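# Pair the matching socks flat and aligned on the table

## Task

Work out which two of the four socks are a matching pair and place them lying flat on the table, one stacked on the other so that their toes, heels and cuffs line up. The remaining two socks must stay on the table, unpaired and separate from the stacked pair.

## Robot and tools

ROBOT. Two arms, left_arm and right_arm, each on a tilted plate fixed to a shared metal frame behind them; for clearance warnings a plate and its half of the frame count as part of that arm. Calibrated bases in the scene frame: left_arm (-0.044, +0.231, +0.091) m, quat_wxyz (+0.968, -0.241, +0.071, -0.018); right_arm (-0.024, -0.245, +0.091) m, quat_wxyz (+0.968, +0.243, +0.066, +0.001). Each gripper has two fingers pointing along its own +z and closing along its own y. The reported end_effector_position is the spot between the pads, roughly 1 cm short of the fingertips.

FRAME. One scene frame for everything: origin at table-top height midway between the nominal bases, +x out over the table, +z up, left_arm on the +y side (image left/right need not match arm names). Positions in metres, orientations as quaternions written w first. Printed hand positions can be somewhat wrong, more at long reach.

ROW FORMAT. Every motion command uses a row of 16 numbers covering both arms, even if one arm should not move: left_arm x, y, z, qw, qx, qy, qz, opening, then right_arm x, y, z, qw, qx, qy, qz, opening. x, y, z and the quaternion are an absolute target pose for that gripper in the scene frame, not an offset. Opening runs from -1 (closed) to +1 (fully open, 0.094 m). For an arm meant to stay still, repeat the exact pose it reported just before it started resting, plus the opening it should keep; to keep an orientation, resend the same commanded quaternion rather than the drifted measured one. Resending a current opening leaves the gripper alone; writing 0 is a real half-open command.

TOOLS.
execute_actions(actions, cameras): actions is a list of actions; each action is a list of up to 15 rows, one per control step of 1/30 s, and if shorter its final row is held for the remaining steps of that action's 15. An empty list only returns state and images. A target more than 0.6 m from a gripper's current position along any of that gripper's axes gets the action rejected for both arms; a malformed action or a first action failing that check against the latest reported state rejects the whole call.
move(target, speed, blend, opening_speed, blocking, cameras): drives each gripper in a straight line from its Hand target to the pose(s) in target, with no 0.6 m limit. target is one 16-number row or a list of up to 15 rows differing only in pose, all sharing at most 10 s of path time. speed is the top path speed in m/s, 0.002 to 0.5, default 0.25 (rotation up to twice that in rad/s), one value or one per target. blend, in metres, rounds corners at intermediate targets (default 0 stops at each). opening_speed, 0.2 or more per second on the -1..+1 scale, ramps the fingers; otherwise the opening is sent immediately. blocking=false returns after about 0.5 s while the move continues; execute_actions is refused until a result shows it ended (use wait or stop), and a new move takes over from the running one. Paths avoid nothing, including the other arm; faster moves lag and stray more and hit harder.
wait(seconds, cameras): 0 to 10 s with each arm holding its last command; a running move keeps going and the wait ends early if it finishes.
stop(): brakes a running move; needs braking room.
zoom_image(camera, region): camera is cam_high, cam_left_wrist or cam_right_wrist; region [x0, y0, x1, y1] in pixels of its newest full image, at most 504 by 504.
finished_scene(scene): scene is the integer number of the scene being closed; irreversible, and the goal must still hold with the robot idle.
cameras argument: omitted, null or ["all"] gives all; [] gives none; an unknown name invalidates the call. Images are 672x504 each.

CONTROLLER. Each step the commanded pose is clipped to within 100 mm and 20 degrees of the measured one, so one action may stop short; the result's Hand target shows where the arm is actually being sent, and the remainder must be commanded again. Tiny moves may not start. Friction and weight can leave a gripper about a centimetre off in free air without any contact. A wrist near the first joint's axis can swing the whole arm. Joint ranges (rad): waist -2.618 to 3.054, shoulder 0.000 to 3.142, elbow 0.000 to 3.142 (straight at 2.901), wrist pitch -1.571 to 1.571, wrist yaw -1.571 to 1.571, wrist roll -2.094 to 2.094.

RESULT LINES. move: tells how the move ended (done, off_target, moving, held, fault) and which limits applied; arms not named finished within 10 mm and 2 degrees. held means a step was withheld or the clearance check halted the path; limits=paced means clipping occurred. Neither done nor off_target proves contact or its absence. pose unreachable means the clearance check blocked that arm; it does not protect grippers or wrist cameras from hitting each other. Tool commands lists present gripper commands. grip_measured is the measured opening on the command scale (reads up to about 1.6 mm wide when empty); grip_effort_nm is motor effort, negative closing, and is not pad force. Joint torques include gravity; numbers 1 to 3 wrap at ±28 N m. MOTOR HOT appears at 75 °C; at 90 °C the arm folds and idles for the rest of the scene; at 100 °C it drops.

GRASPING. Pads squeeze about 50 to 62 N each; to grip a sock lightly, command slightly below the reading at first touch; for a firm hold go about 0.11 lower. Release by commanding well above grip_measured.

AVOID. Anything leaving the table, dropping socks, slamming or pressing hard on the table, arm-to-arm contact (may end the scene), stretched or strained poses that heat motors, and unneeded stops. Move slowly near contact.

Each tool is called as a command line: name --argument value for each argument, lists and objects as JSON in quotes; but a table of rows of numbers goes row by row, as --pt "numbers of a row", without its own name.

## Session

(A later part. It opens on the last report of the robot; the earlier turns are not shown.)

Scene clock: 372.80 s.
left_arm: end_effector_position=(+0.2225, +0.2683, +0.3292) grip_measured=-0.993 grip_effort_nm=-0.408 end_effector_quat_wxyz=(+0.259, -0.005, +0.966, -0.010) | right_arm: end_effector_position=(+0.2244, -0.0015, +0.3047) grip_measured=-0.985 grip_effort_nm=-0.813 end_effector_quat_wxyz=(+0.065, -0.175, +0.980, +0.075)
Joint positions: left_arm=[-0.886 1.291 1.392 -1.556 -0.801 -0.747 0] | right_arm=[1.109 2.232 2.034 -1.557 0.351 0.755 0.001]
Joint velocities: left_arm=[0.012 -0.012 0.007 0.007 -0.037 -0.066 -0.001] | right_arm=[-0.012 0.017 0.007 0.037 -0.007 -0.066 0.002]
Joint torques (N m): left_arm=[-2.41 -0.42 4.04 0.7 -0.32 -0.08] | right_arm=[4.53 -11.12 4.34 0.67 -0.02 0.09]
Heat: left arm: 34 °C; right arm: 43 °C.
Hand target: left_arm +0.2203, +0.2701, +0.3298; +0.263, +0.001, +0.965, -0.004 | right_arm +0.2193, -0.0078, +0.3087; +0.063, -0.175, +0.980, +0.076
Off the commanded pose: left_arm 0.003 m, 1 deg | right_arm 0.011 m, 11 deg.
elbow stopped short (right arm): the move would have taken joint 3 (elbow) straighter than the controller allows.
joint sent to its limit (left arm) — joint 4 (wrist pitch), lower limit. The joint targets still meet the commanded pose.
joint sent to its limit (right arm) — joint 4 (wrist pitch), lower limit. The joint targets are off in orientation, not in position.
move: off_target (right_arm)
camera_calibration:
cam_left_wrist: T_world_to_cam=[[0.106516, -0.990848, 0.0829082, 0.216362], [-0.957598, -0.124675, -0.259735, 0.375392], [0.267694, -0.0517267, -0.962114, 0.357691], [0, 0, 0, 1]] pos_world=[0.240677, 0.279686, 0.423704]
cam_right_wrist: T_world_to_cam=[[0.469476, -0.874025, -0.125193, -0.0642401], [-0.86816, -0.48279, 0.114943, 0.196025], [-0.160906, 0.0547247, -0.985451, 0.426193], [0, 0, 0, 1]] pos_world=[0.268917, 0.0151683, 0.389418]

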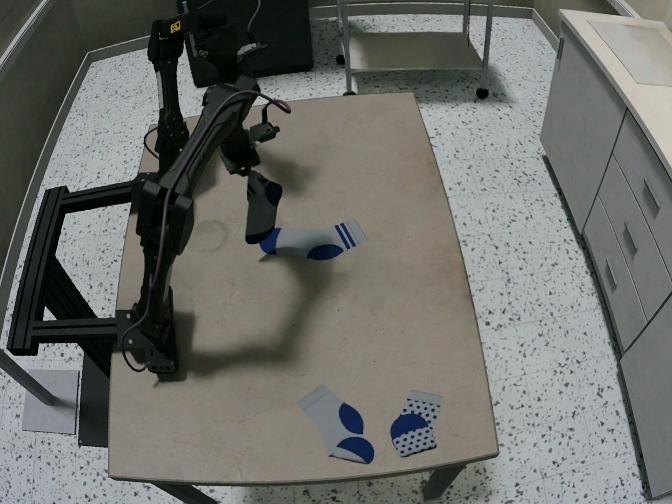

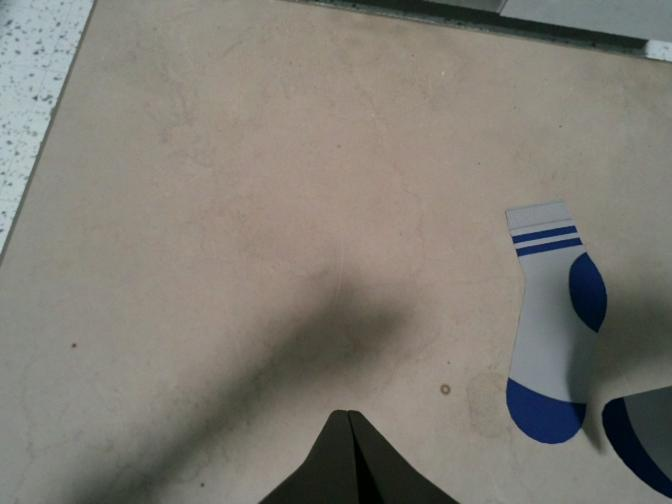

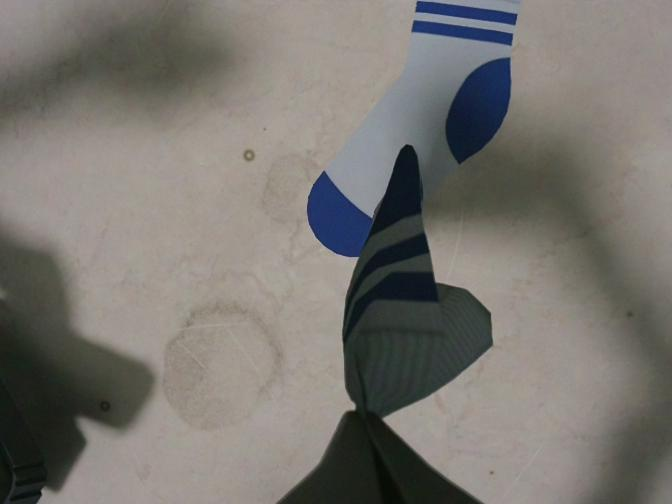

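move --pt "0.22 0.27 0.33 0.26 0 0.966 0 -1 0.24 -0.10 0.31 0 0.259 0.966 0 -1" --pt "0.22 0.27 0.33 0.26 0 0.966 0 -1 0.24 -0.17 0.31 0 0.537 0.843 0 -1" --speed 0.15 --blend 0.02

zoom_image --camera "cam_high" --region '[200, 180, 360, 300]'

Scene clock: 386.07 s.
left_arm: end_effector_position=(+0.2225, +0.2683, +0.3292) grip_measured=-0.993 grip_effort_nm=-0.403 end_effector_quat_wxyz=(+0.259, -0.005, +0.966, -0.010) | right_arm: end_effector_position=(+0.2436, -0.1641, +0.3117) grip_measured=-0.985 grip_effort_nm=-0.808 end_effector_quat_wxyz=(+0.020, +0.532, +0.839, +0.115)
Joint positions: left_arm=[-0.886 1.291 1.392 -1.556 -0.801 -0.747 0] | right_arm=[0.893 1.719 1.644 -1.557 0.423 1.989 0.001]
Joint velocities: left_arm=[0.007 -0.007 -0.027 -0.037 -0.022 -0.022 0] | right_arm=[-0.007 -0.002 -0.007 0.037 -0.022 -0.022 -0.001]
Joint torques (N m): left_arm=[-2.43 -0.27 4.12 0.73 -0.3 -0.06] | right_arm=[2.95 -5.78 4.1 0.73 0.12 0.1]
Heat: left arm: 34 °C; right arm: 40 °C.
Hand target: left_arm +0.2203, +0.2701, +0.3298; +0.263, +0.001, +0.965, -0.004 | right_arm +0.2409, -0.1712, +0.3093; +0.024, +0.535, +0.838, +0.107
Off the commanded pose: left_arm 0.003 m, 1 deg | right_arm 0.007 m, 13 deg.
joint sent to its limit (left arm) — joint 4 (wrist pitch), lower limit. The joint targets still meet the commanded pose.
joint sent to its limit (right arm) — joint 4 (wrist pitch), lower limit. The joint targets are off in orientation, not in position.
move: off_target (right_arm)
camera_calibration:
cam_left_wrist: T_world_to_cam=[[0.106516, -0.990848, 0.0829082, 0.216362], [-0.957598, -0.124675, -0.259735, 0.375392], [0.267694, -0.0517267, -0.962114, 0.357691], [0, 0, 0, 1]] pos_world=[0.240677, 0.279686, 0.423704]
cam_right_wrist: T_world_to_cam=[[-0.822373, -0.514146, -0.243633, 0.196183], [-0.568804, 0.752636, 0.331665, 0.195657], [0.0128429, 0.411331, -0.911395, 0.438216], [0, 0, 0, 1]] pos_world=[0.266998, -0.226643, 0.382293]

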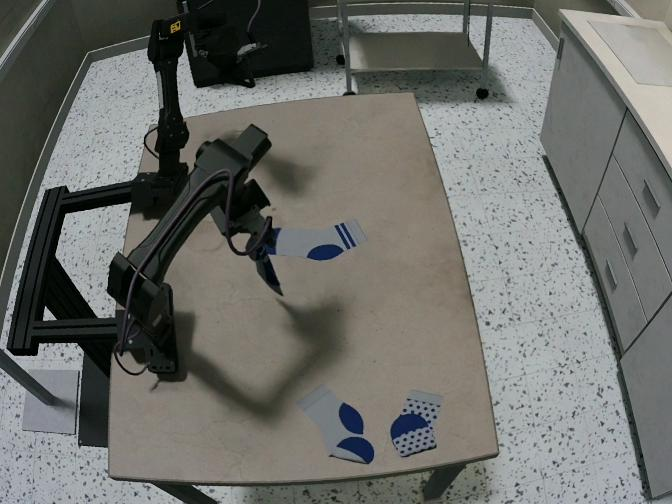

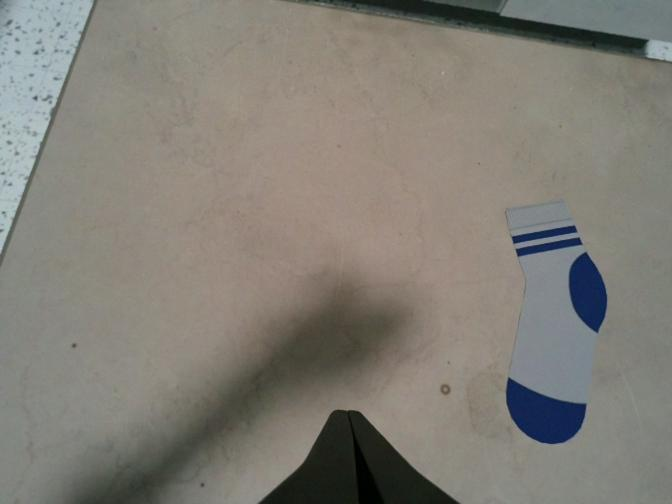

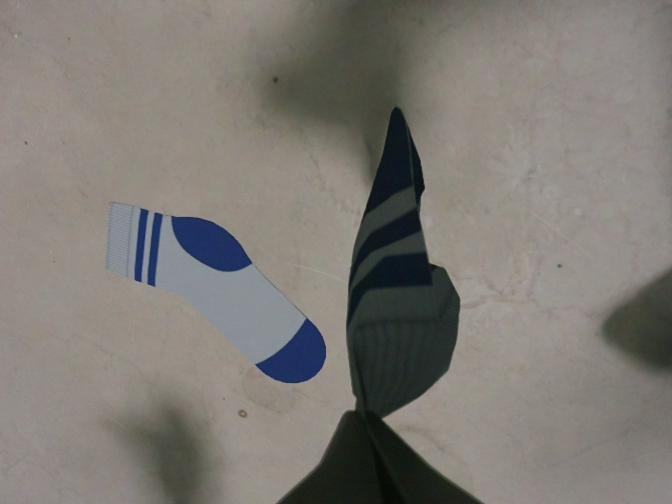

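Scaled by 3.150.

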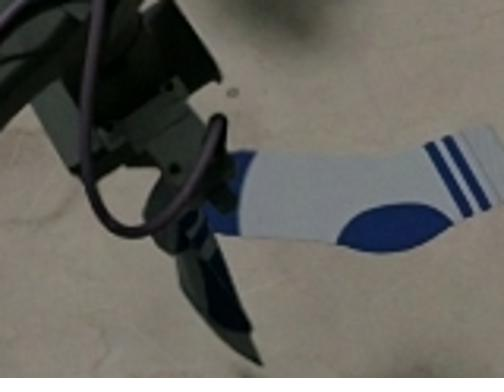

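move --pt "0.22 0.27 0.33 0.26 0 0.966 0 -1 0.225 -0.20 0.30 0 0.537 0.843 0 -1" --pt "0.22 0.27 0.33 0.26 0 0.966 0 -1 0.225 -0.20 0.26 0 0.537 0.843 0 -1" --pt "0.22 0.27 0.33 0.26 0 0.966 0 -1 0.31 -0.19 0.185 0 0.537 0.843 0 -1" --pt "0.22 0.27 0.33 0.26 0 0.966 0 -1 0.39 -0.175 0.12 0 0.537 0.843 0 -1" --pt "0.22 0.27 0.33 0.26 0 0.966 0 -1 0.45 -0.16 0.06 0 0.537 0.843 0 -1" --pt "0.22 0.27 0.33 0.26 0 0.966 0 -1 0.475 -0.155 0.02 0 0.537 0.843 0 -1" --speed 0.1 --blend 0.01

Scene clock: 396.43 s.
left_arm: end_effector_position=(+0.2225, +0.2683, +0.3292) grip_measured=-0.993 grip_effort_nm=-0.403 end_effector_quat_wxyz=(+0.259, -0.005, +0.966, -0.010) | right_arm: end_effector_position=(+0.4750, -0.1585, +0.0263) grip_measured=-0.985 grip_effort_nm=-0.808 end_effector_quat_wxyz=(+0.002, +0.541, +0.841, +0.000)
Joint positions: left_arm=[-0.886 1.291 1.392 -1.556 -0.801 -0.747 0] | right_arm=[0.29 2.68 2.266 -1.166 0.512 1.439 0.001]
Joint velocities: left_arm=[-0.007 0.002 -0.017 -0.037 0.081 0.022 -0.001] | right_arm=[0.002 -0.012 -0.017 -0.037 -0.022 0.066 -0.001]
Joint torques (N m): left_arm=[-2.32 -0.31 4.26 0.72 -0.29 -0.1] | right_arm=[7.17 -11.71 7.23 0.33 0.13 -0.09]
Heat: left arm: 34 °C; right arm: 38 °C.
Hand target: left_arm +0.2203, +0.2701, +0.3298; +0.263, +0.001, +0.965, -0.004 | right_arm +0.4759, -0.1562, +0.0194; +0.005, +0.536, +0.844, -0.006
Off the commanded pose: left_arm 0.003 m, 1 deg | right_arm 0.007 m, 1 deg.
joint sent to its limit (left arm) — joint 4 (wrist pitch), lower limit. The joint targets still meet the commanded pose.
move: done
camera_calibration:
cam_left_wrist: T_world_to_cam=[[0.106516, -0.990848, 0.0829082, 0.216362], [-0.957598, -0.124675, -0.259735, 0.375392], [0.267694, -0.0517267, -0.962114, 0.357691], [0, 0, 0, 1]] pos_world=[0.240677, 0.279686, 0.423704]
cam_right_wrist: T_world_to_cam=[[-0.850737, -0.525077, -0.0232574, 0.3257], [-0.50998, 0.813952, 0.278212, 0.400826], [-0.127153, 0.248546, -0.960238, 0.214823], [0, 0, 0, 1]] pos_world=[0.508813, -0.20863, 0.102341]

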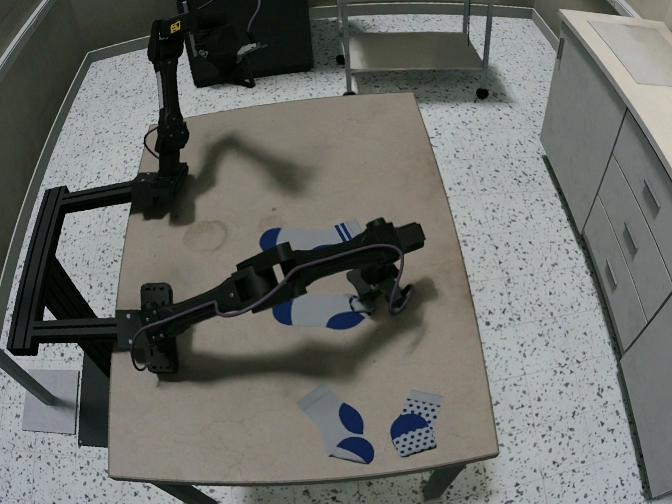

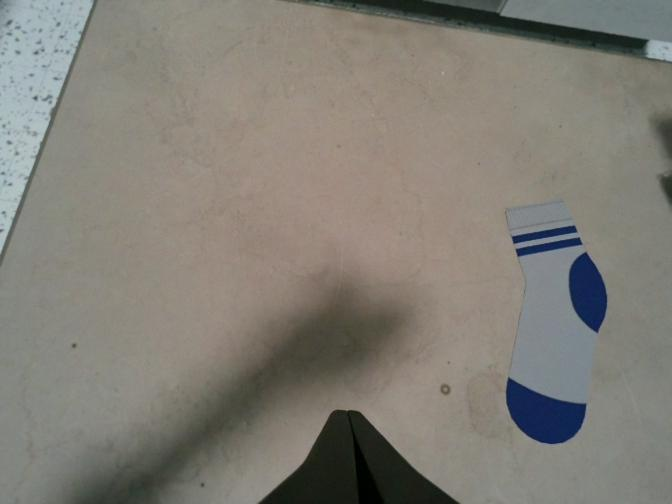

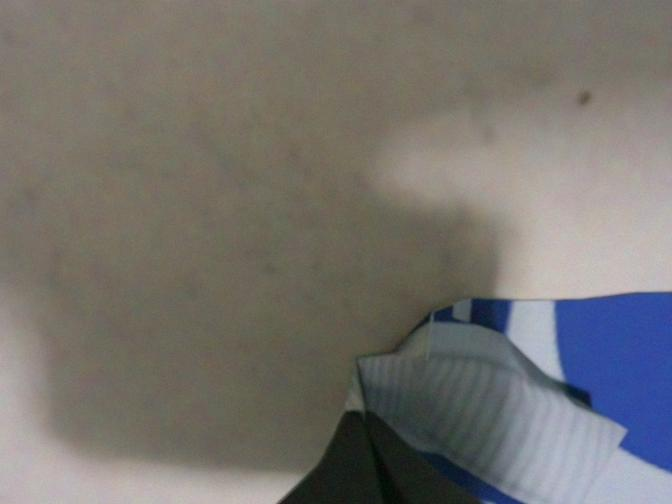

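move --target '[0.22, 0.27, 0.33, 0.26, 0, 0.966, 0, -1, 0.475, -0.155, 0.02, 0, 0.537, 0.843, 0, 0.3]' --cameras '["cam_right_wrist"]'

move --pt "0.22 0.27 0.33 0.26 0 0.966 0 -1 0.475 -0.155 0.10 0 0.537 0.843 0 0.3" --pt "0.22 0.27 0.33 0.26 0 0.966 0 -1 0.36 -0.22 0.30 0.2 0 0.98 0 0.3" --speed 0.2 --blend 0.02

Scene clock: 400.80 s.
left_arm: end_effector_position=(+0.2225, +0.2683, +0.3292) grip_measured=-0.993 grip_effort_nm=-0.408 end_effector_quat_wxyz=(+0.259, -0.005, +0.966, -0.010) | right_arm: end_effector_position=(+0.4749, -0.1584, +0.0263) grip_measured=+0.298 grip_effort_nm=0.095 end_effector_quat_wxyz=(+0.002, +0.541, +0.841, +0.000)
Joint positions: left_arm=[-0.886 1.291 1.392 -1.556 -0.801 -0.747 0] | right_arm=[0.29 2.68 2.266 -1.166 0.511 1.437 0.061]
Joint velocities: left_arm=[-0.012 -0.007 0.002 -0.007 0.051 0.022 -0.001] | right_arm=[0.007 -0.007 -0.002 0.007 0.007 0.051 0]
Joint torques (N m): left_arm=[-2.22 -0.31 4.23 0.73 -0.3 -0.09] | right_arm=[7.06 -12.66 5.89 0.47 -0.03 -0.07]
Heat: left arm: 34 °C; right arm: 39 °C.
Hand target: left_arm +0.2203, +0.2701, +0.3298; +0.263, +0.001, +0.965, -0.004 | right_arm +0.4749, -0.1550, +0.0200; +0.000, +0.537, +0.843, +0.000
Off the commanded pose: left_arm 0.003 m, 1 deg | right_arm 0.007 m, 1 deg.
joint sent to its limit (left arm) — joint 4 (wrist pitch), lower limit. The joint targets still meet the commanded pose.
move: done
camera_calibration:
cam_right_wrist: T_world_to_cam=[[-0.849736, -0.526692, -0.0233481, 0.324988], [-0.5115, 0.812878, 0.278561, 0.401306], [-0.127737, 0.248646, -0.960135, 0.215095], [0, 0, 0, 1]] pos_world=[0.508898, -0.208527, 0.102319]
Images, in order (width x height): cam_right_wrist 672x504.

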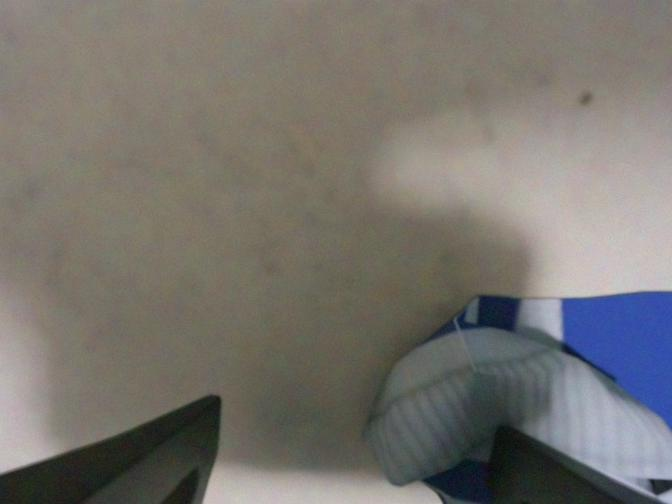

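Scene clock: 404.97 s.
left_arm: end_effector_position=(+0.2225, +0.2683, +0.3292) grip_measured=-0.993 grip_effort_nm=-0.408 end_effector_quat_wxyz=(+0.259, -0.005, +0.966, -0.010) | right_arm: end_effector_position=(+0.3675, -0.2194, +0.3014) grip_measured=+0.298 grip_effort_nm=0.090 end_effector_quat_wxyz=(+0.203, +0.020, +0.979, +0.015)
Joint positions: left_arm=[-0.886 1.291 1.392 -1.556 -0.801 -0.747 0] | right_arm=[0.644 1.789 1.747 -1.309 0.679 0.504 0.061]
Joint velocities: left_arm=[-0.017 0.007 -0.002 -0.095 0.066 0.007 -0.002] | right_arm=[0.002 0.002 0.007 -0.022 -0.022 -0.022 0.001]
Joint torques (N m): left_arm=[-2.3 -0.36 4.3 0.77 -0.31 -0.12] | right_arm=[5.44 -7.83 4.12 0.82 0.21 -0.09]
Heat: left arm: 34 °C; right arm: 40 °C.
Hand target: left_arm +0.2203, +0.2701, +0.3298; +0.263, +0.001, +0.965, -0.004 | right_arm +0.3587, -0.2205, +0.3015; +0.200, +0.003, +0.980, +0.006
Off the commanded pose: left_arm 0.003 m, 1 deg | right_arm 0.008 m, 3 deg.
joint sent to its limit (left arm) — joint 4 (wrist pitch), lower limit. The joint targets still meet the commanded pose.
move: off_target (right_arm)
camera_calibration:
cam_left_wrist: T_world_to_cam=[[0.106516, -0.990848, 0.0829082, 0.216362], [-0.957598, -0.124675, -0.259735, 0.375392], [0.267694, -0.0517267, -0.962114, 0.357691], [0, 0, 0, 1]] pos_world=[0.240677, 0.279686, 0.423704]
cam_right_wrist: T_world_to_cam=[[0.0904443, -0.995882, -0.00619296, -0.245621], [-0.988408, -0.0890006, -0.123, 0.417793], [0.121942, 0.0172458, -0.992387, 0.347848], [0, 0, 0, 1]] pos_world=[0.392747, -0.213425, 0.395067]

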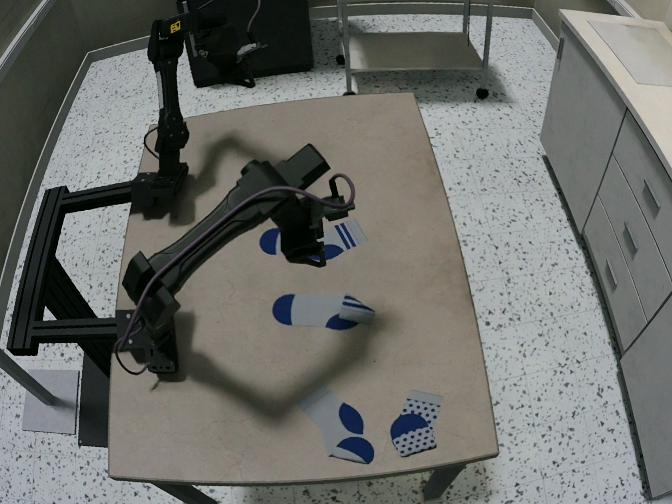

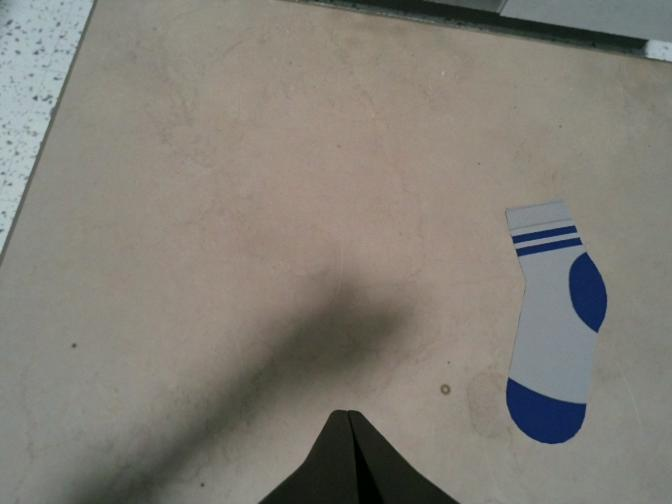

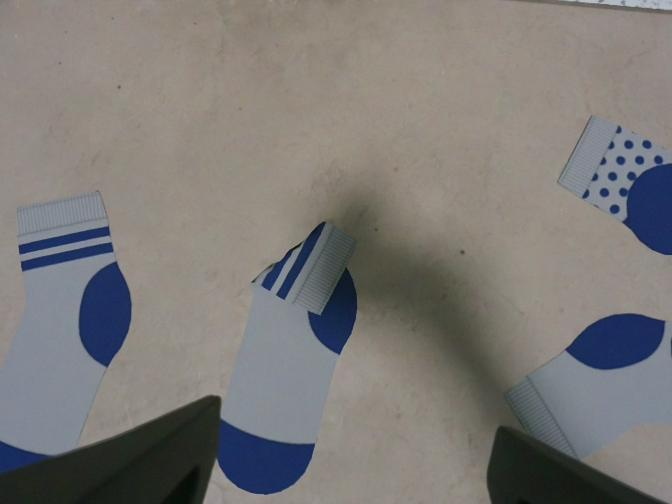

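move --target '[0.22, 0.27, 0.33, 0.26, 0, 0.966, 0, -1, 0.425, -0.212, 0.05, 0, -0.574, 0.819, 0, -0.3]' --speed 0.2 --cameras '["cam_right_wrist"]'

Scene clock: 418.70 s.
left_arm: end_effector_position=(+0.2225, +0.2683, +0.3292) grip_measured=-0.993 grip_effort_nm=-0.408 end_effector_quat_wxyz=(+0.259, -0.005, +0.966, -0.010) | right_arm: end_effector_position=(+0.4219, -0.2142, +0.0517) grip_measured=-0.298 grip_effort_nm=-0.129 end_effector_quat_wxyz=(-0.005, -0.574, +0.819, -0.004)
Joint positions: left_arm=[-0.886 1.291 1.392 -1.556 -0.801 -0.747 0] | right_arm=[0.245 2.321 1.764 -1.011 0.519 -0.972 0.033]
Joint velocities: left_arm=[0.007 -0.012 0.017 -0.081 0.066 0.007 0] | right_arm=[-0.012 -0.002 -0.012 0.007 -0.037 0.022 0]
Joint torques (N m): left_arm=[-2.26 -0.34 4.23 0.72 -0.28 -0.1] | right_arm=[6.06 -10.21 7.04 0.39 0.04 -0.06]
Heat: left arm: 34 °C; right arm: 38 °C.
Hand target: left_arm +0.2203, +0.2701, +0.3298; +0.263, +0.001, +0.965, -0.004 | right_arm +0.4271, -0.2118, +0.0482; -0.004, -0.576, +0.818, -0.006
Off the commanded pose: left_arm 0.003 m, 1 deg | right_arm 0.004 m, 1 deg.
joint sent to its limit (left arm) — joint 4 (wrist pitch), lower limit. The joint targets still meet the commanded pose.
move: done
camera_calibration:
cam_right_wrist: T_world_to_cam=[[0.975008, -0.221031, -0.0224816, -0.453268], [-0.204869, -0.933614, 0.293928, -0.0917285], [-0.0859563, -0.281976, -0.955563, 0.114982], [0, 0, 0, 1]] pos_world=[0.433031, -0.153403, 0.126644]
Images, in order (width x height): cam_right_wrist 672x504.

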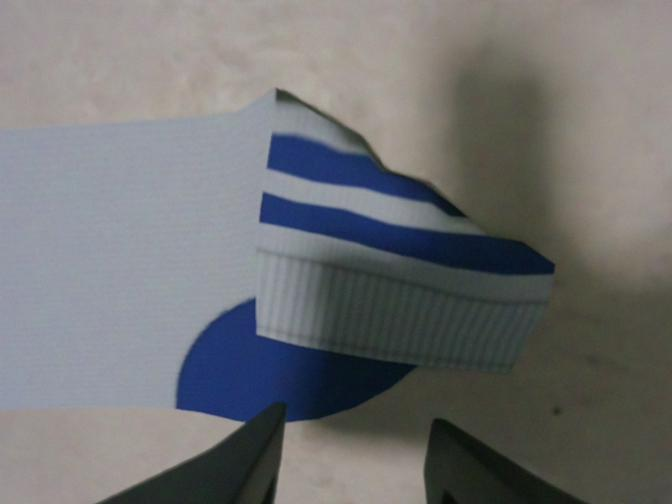

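execute_actions --actions '[]'

Scene clock: 434.00 s.
left_arm: end_effector_position=(+0.2225, +0.2683, +0.3292) grip_measured=-0.993 grip_effort_nm=-0.403 end_effector_quat_wxyz=(+0.259, -0.005, +0.966, -0.010) | right_arm: end_effector_position=(+0.4219, -0.2142, +0.0517) grip_measured=-0.298 grip_effort_nm=-0.125 end_effector_quat_wxyz=(-0.005, -0.574, +0.819, -0.004)
Joint positions: left_arm=[-0.886 1.291 1.392 -1.556 -0.801 -0.747 0] | right_arm=[0.245 2.321 1.764 -1.011 0.519 -0.973 0.033]
Joint velocities: left_arm=[0.007 0.007 -0.002 -0.051 -0.037 0.051 -0.001] | right_arm=[0.002 0.002 0.002 -0.066 0.081 -0.022 -0.001]
Joint torques (N m): left_arm=[-2.24 -0.17 4.23 0.74 -0.3 -0.09] | right_arm=[6.06 -10.19 7.04 0.4 0.04 -0.08]
Heat: left arm: 34 °C; right arm: 38 °C.
Hand target: left_arm +0.2203, +0.2701, +0.3298; +0.263, +0.001, +0.965, -0.004 | right_arm +0.4271, -0.2118, +0.0482; -0.004, -0.576, +0.818, -0.005
Tool commands: left_gripper/opening=-1.0 right_gripper/opening=-0.3
Off the commanded pose: left_arm 0.003 m, 1 deg | right_arm 0.004 m, 1 deg.
camera_calibration:
cam_left_wrist: T_world_to_cam=[[0.106516, -0.990848, 0.0829082, 0.216362], [-0.957598, -0.124675, -0.259735, 0.375392], [0.267694, -0.0517267, -0.962114, 0.357691], [0, 0, 0, 1]] pos_world=[0.240677, 0.279686, 0.423704]
cam_right_wrist: T_world_to_cam=[[0.975176, -0.220287, -0.0224912, -0.453179], [-0.204155, -0.933771, 0.293927, -0.0920637], [-0.0857498, -0.282039, -0.955563, 0.114882], [0, 0, 0, 1]] pos_world=[0.432985, -0.153394, 0.126644]

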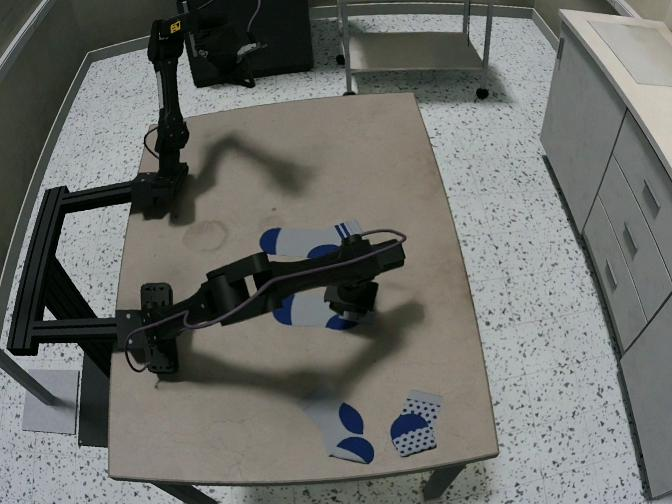

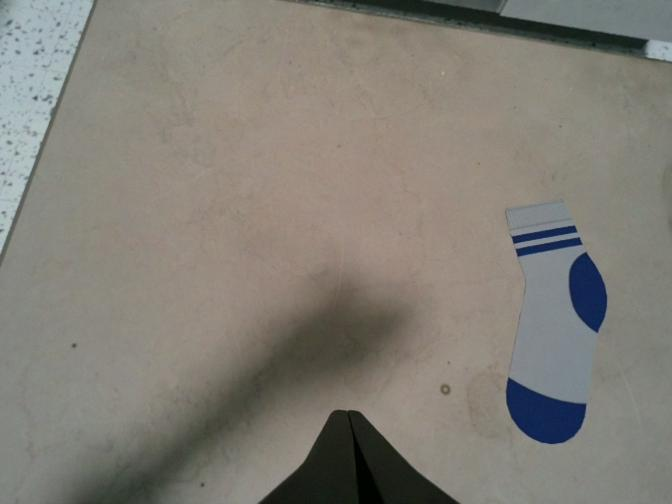

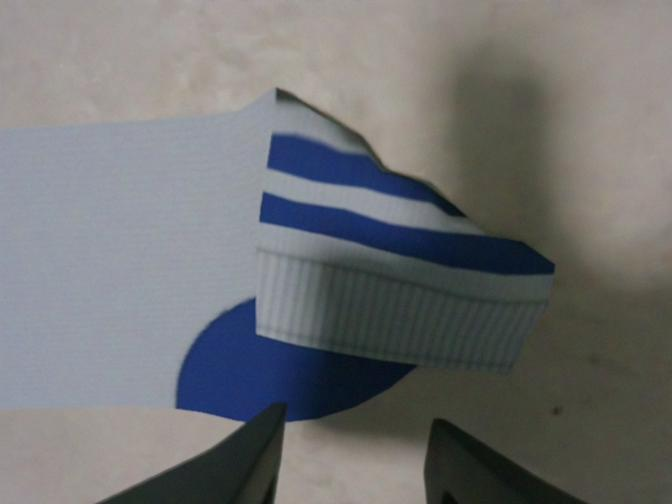

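move --pt "0.22 0.27 0.33 0.26 0 0.966 0 -1 0.451 -0.225 0.045 0 -0.574 0.819 0 -0.3" --pt "0.22 0.27 0.33 0.26 0 0.966 0 -1 0.451 -0.225 0.02 0 -0.574 0.819 0 -0.3" --speed 0.1

Scene clock: 441.73 s.
left_arm: end_effector_position=(+0.2225, +0.2683, +0.3292) grip_measured=-0.993 grip_effort_nm=-0.403 end_effector_quat_wxyz=(+0.259, -0.005, +0.966, -0.010) | right_arm: end_effector_position=(+0.4537, -0.2327, +0.0307) grip_measured=-0.298 grip_effort_nm=-0.125 end_effector_quat_wxyz=(+0.003, -0.567, +0.823, -0.008)
Joint positions: left_arm=[-0.886 1.291 1.392 -1.556 -0.801 -0.747 0] | right_arm=[0.176 2.411 1.901 -0.997 0.519 -1.048 0.033]
Joint velocities: left_arm=[-0.007 -0.012 0.007 0.037 -0.081 -0.022 -0.001] | right_arm=[-0.002 0.007 -0.002 0.051 0.037 0.037 0]
Joint torques (N m): left_arm=[-2.54 -0.4 4.04 0.73 -0.32 -0.1] | right_arm=[6.45 -10.99 4.85 0.51 -0.11 -0.09]
Heat: left arm: 34 °C; right arm: 38 °C.
Hand target: left_arm +0.2203, +0.2701, +0.3298; +0.263, +0.001, +0.965, -0.004 | right_arm +0.4507, -0.2255, +0.0203; -0.001, -0.574, +0.819, +0.000
Off the commanded pose: left_arm 0.003 m, 1 deg | right_arm 0.013 m, 1 deg.
joint sent to its limit (left arm) — joint 4 (wrist pitch), lower limit. The joint targets still meet the commanded pose.
move: off_target (right_arm)
camera_calibration:
cam_left_wrist: T_world_to_cam=[[0.106516, -0.990848, 0.0829082, 0.216362], [-0.957598, -0.124675, -0.259735, 0.375392], [0.267694, -0.0517267, -0.962114, 0.357691], [0, 0, 0, 1]] pos_world=[0.240677, 0.279686, 0.423704]
cam_right_wrist: T_world_to_cam=[[0.971884, -0.235404, -0.00511331, -0.491327], [-0.223948, -0.930855, 0.288714, -0.086935], [-0.0727243, -0.279451, -0.957402, 0.0871226], [0, 0, 0, 1]] pos_world=[0.46438, -0.172238, 0.105998]

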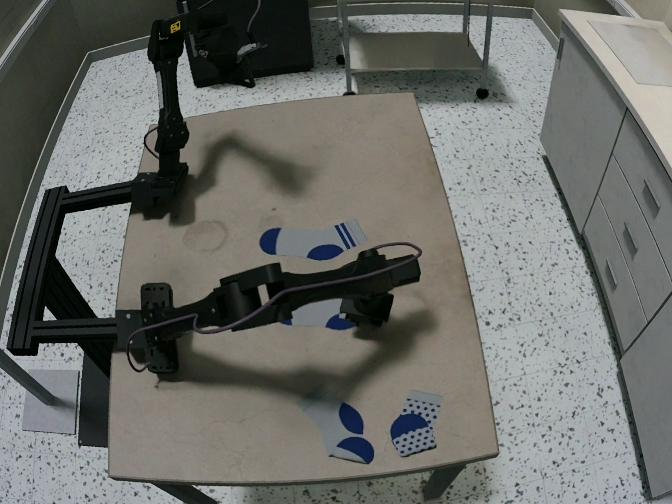

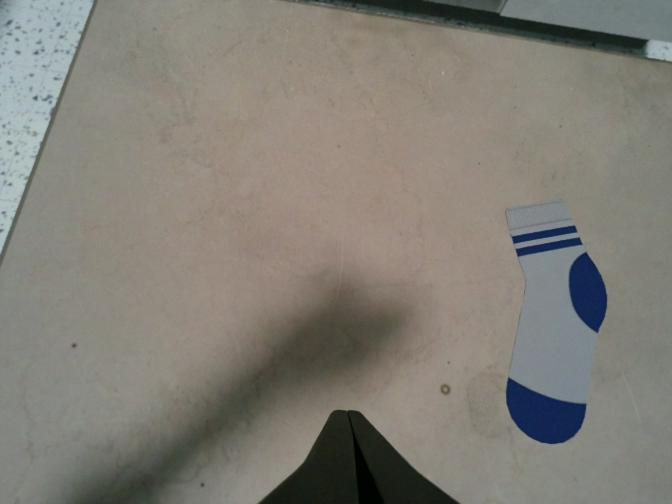

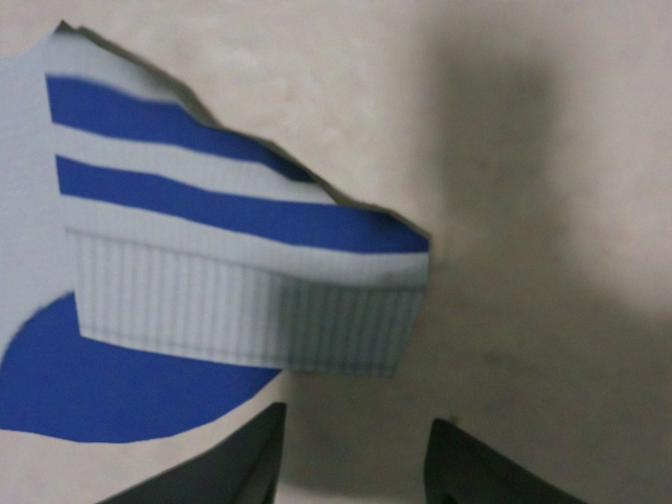

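move --target '[0.22,0.27,0.33,0.26,0,0.966,0,-1,0.451,-0.225,-0.006,0,-0.574,0.819,0,-0.3]' --speed 0.06

move --target '[0.22,0.27,0.33,0.26,0,0.966,0,-1,0.451,-0.225,-0.008,0,-0.574,0.819,0,-1]' --opening_speed 0.8

move --target '[0.22,0.27,0.33,0.26,0,0.966,0,-1,0.451,-0.222,0.045,0,-0.574,0.819,0,-1]' --speed 0.06

Scene clock: 446.77 s.
left_arm: end_effector_position=(+0.2225, +0.2683, +0.3292) grip_measured=-0.993 grip_effort_nm=-0.413 end_effector_quat_wxyz=(+0.259, -0.005, +0.966, -0.010) | right_arm: end_effector_position=(+0.4611, -0.2339, +0.0189) grip_measured=-0.298 grip_effort_nm=-0.105 end_effector_quat_wxyz=(+0.014, -0.566, +0.824, -0.014)
Joint positions: left_arm=[-0.886 1.291 1.392 -1.556 -0.801 -0.747 0] | right_arm=[0.159 2.425 1.887 -0.931 0.517 -1.077 0.033]
Joint velocities: left_arm=[-0.002 0.007 0.002 -0.007 0.022 0.022 0] | right_arm=[-0.007 0.002 0.002 -0.007 -0.051 0.081 0.001]
Joint torques (N m): left_arm=[-2.43 -0.24 4.34 0.74 -0.29 -0.07] | right_arm=[5.7 -9.66 3.32 0.8 -0.12 -0.08]
Heat: left arm: 34 °C; right arm: 39 °C.
Hand target: left_arm +0.2203, +0.2701, +0.3298; +0.263, +0.001, +0.965, -0.004 | right_arm +0.4502, -0.2254, -0.0052; -0.001, -0.574, +0.819, +0.000
Off the commanded pose: left_arm 0.003 m, 1 deg | right_arm 0.028 m, 3 deg.
joint sent to its limit (left arm) — joint 4 (wrist pitch), lower limit. The joint targets still meet the commanded pose.
move: off_target (right_arm)
camera_calibration:
cam_left_wrist: T_world_to_cam=[[0.106516, -0.990848, 0.0829082, 0.216362], [-0.957598, -0.124675, -0.259735, 0.375392], [0.267694, -0.0517267, -0.962114, 0.357691], [0, 0, 0, 1]] pos_world=[0.240677, 0.279686, 0.423704]
cam_right_wrist: T_world_to_cam=[[0.970884, -0.238866, 0.0180828, -0.499669], [-0.234309, -0.931232, 0.279116, -0.07806], [-0.049832, -0.275227, -0.960087, 0.0665045], [0, 0, 0, 1]] pos_world=[0.470145, -0.173742, 0.0946733]

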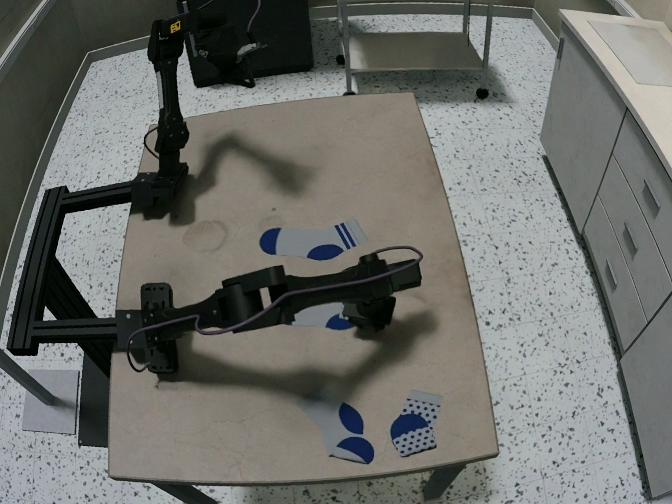

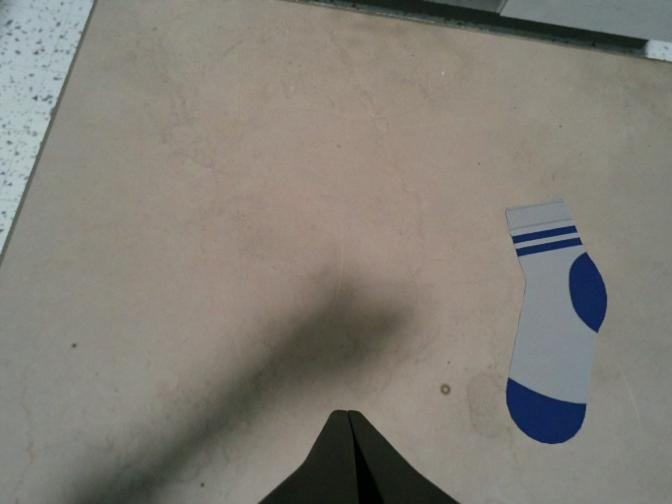

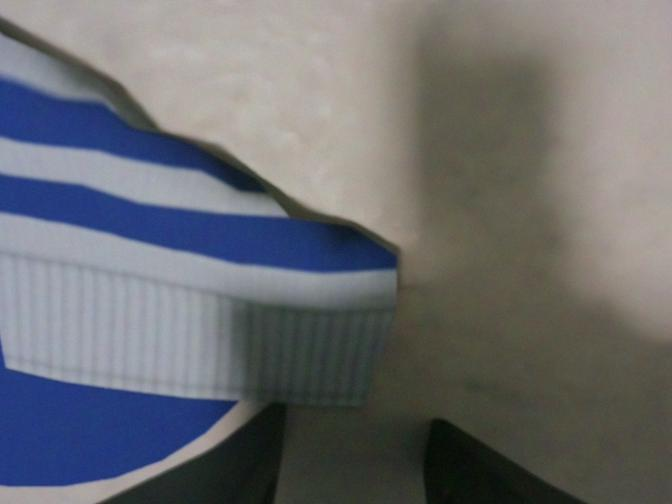

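Scene clock: 447.87 s.
left_arm: end_effector_position=(+0.2225, +0.2683, +0.3292) grip_measured=-0.993 grip_effort_nm=-0.403 end_effector_quat_wxyz=(+0.259, -0.005, +0.966, -0.010) | right_arm: end_effector_position=(+0.4624, -0.2329, +0.0185) grip_measured=-0.986 grip_effort_nm=-0.779 end_effector_quat_wxyz=(+0.018, -0.566, +0.824, -0.014)
Joint positions: left_arm=[-0.886 1.291 1.392 -1.556 -0.801 -0.747 0] | right_arm=[0.159 2.425 1.885 -0.921 0.514 -1.082 0.001]
Joint velocities: left_arm=[0.007 0.002 -0.022 -0.007 -0.051 0.037 0.001] | right_arm=[-0.007 -0.002 -0.002 0.022 0.022 -0.022 0]
Joint torques (N m): left_arm=[-2.28 -0.2 4.3 0.81 -0.27 -0.03] | right_arm=[5.56 -9.52 3.23 0.8 -0.1 -0.08]
Heat: left arm: 34 °C; right arm: 39 °C.
Hand target: left_arm +0.2203, +0.2701, +0.3298; +0.263, +0.001, +0.965, -0.004 | right_arm +0.4502, -0.2253, -0.0071; +0.000, -0.574, +0.819, +0.000
Off the commanded pose: left_arm 0.003 m, 1 deg | right_arm 0.030 m, 3 deg.
joint sent to its limit (left arm) — joint 4 (wrist pitch), lower limit. The joint targets still meet the commanded pose.
move: off_target (right_arm)
camera_calibration:
cam_left_wrist: T_world_to_cam=[[0.106516, -0.990848, 0.0829082, 0.216362], [-0.957598, -0.124675, -0.259735, 0.375392], [0.267694, -0.0517267, -0.962114, 0.357691], [0, 0, 0, 1]] pos_world=[0.240677, 0.279686, 0.423704]
cam_right_wrist: T_world_to_cam=[[0.970956, -0.238159, 0.0228889, -0.500663], [-0.235182, -0.932467, 0.274216, -0.0765247], [-0.0439638, -0.271635, -0.961396, 0.0645879], [0, 0, 0, 1]] pos_world=[0.470965, -0.17305, 0.0945384]

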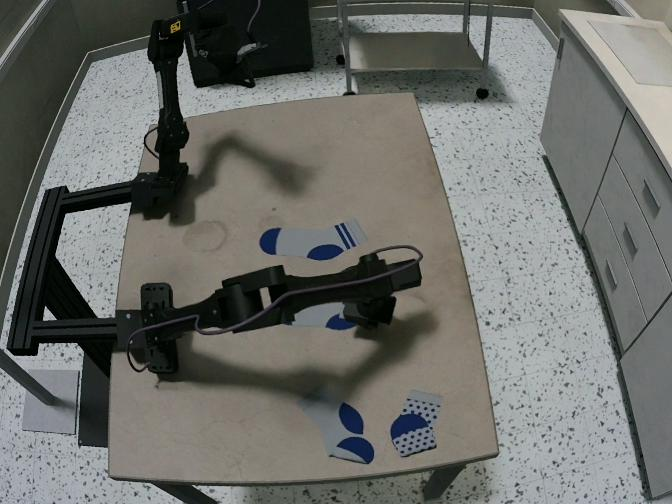

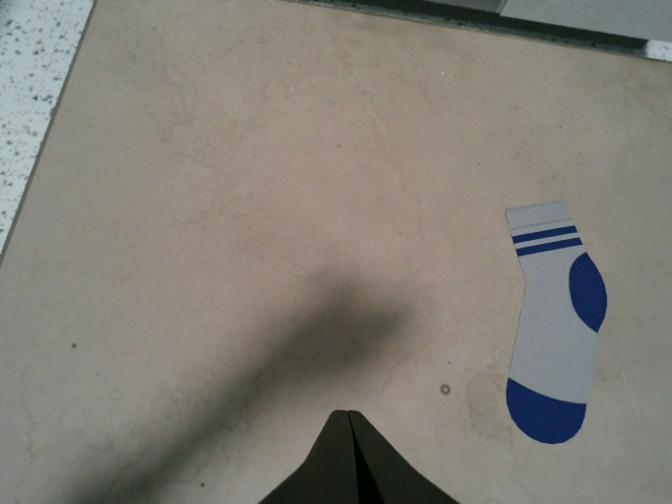

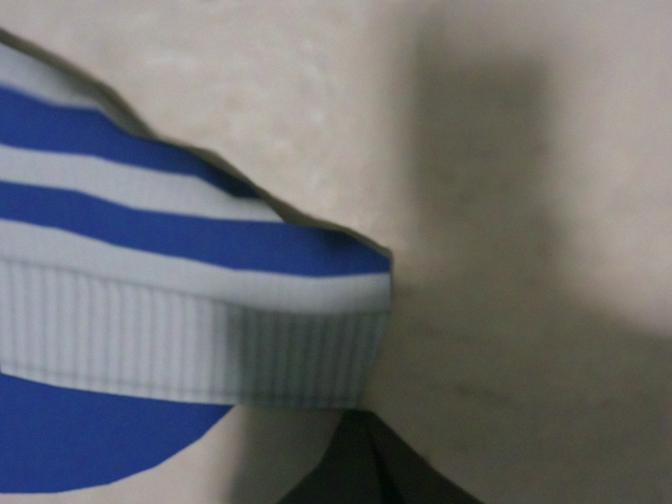

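Scene clock: 449.40 s.
left_arm: end_effector_position=(+0.2225, +0.2683, +0.3292) grip_measured=-0.993 grip_effort_nm=-0.408 end_effector_quat_wxyz=(+0.259, -0.005, +0.966, -0.010) | right_arm: end_effector_position=(+0.4453, -0.2266, +0.0306) grip_measured=-0.986 grip_effort_nm=-0.779 end_effector_quat_wxyz=(-0.012, -0.574, +0.819, +0.001)
Joint positions: left_arm=[-0.886 1.291 1.392 -1.556 -0.801 -0.747 0] | right_arm=[0.188 2.425 1.912 -1.04 0.515 -1.03 0.001]
Joint velocities: left_arm=[0.012 -0.012 0.007 -0.022 -0.022 0.051 0.001] | right_arm=[0.002 -0.007 -0.002 0.037 0.022 0.081 0]
Joint torques (N m): left_arm=[-2.3 -0.23 4.08 0.77 -0.32 -0.08] | right_arm=[8.05 -13.93 7.01 0.12 -0.08 0.1]
Heat: left arm: 34 °C; right arm: 39 °C.
Hand target: left_arm +0.2203, +0.2701, +0.3298; +0.263, +0.001, +0.965, -0.004 | right_arm +0.4506, -0.2218, +0.0447; +0.001, -0.574, +0.819, +0.000
Off the commanded pose: left_arm 0.003 m, 1 deg | right_arm 0.016 m, 1 deg.
joint sent to its limit (left arm) — joint 4 (wrist pitch), lower limit. The joint targets still meet the commanded pose.
move: off_target (right_arm)
camera_calibration:
cam_left_wrist: T_world_to_cam=[[0.106516, -0.990848, 0.0829082, 0.216362], [-0.957598, -0.124675, -0.259735, 0.375392], [0.267694, -0.0517267, -0.962114, 0.357691], [0, 0, 0, 1]] pos_world=[0.240677, 0.279686, 0.423704]
cam_right_wrist: T_world_to_cam=[[0.974833, -0.219673, -0.03801, -0.47845], [-0.198791, -0.933696, 0.297814, -0.0952248], [-0.100912, -0.282763, -0.953867, 0.0997629], [0, 0, 0, 1]] pos_world=[0.457546, -0.165804, 0.105334]

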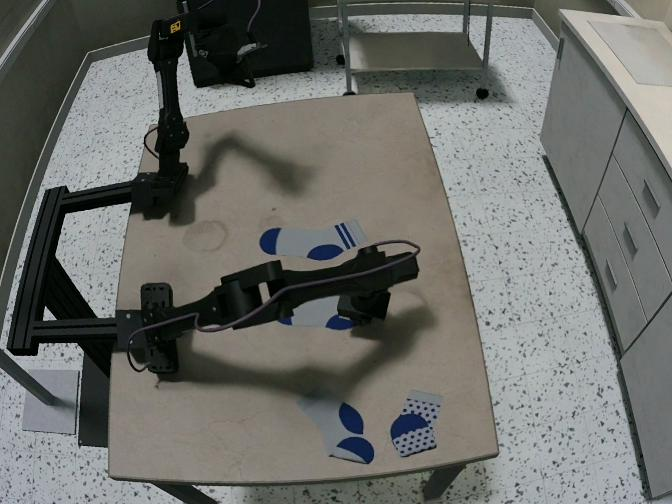

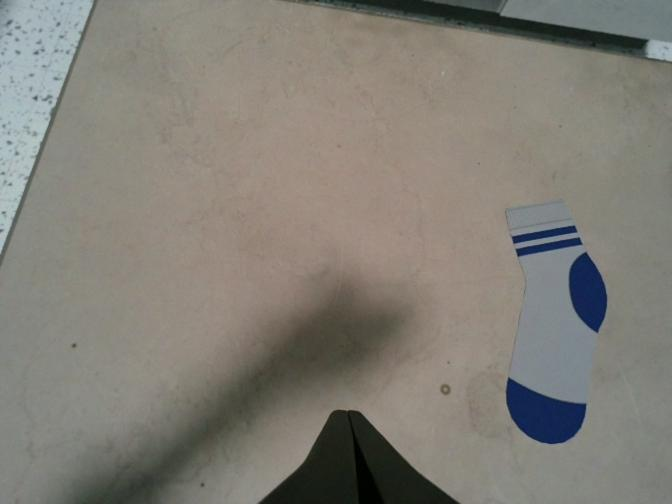

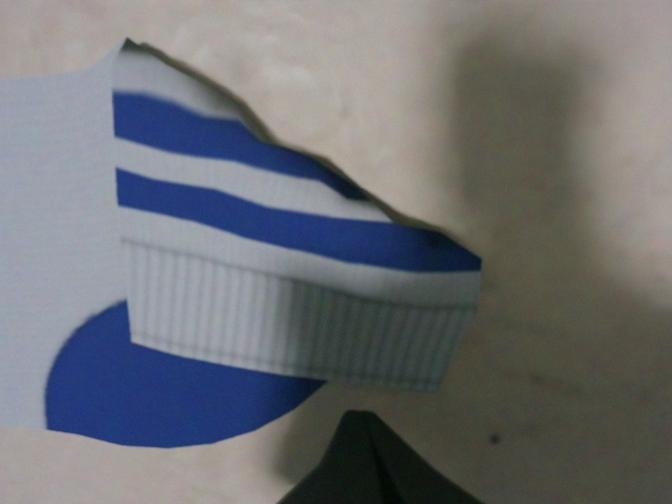

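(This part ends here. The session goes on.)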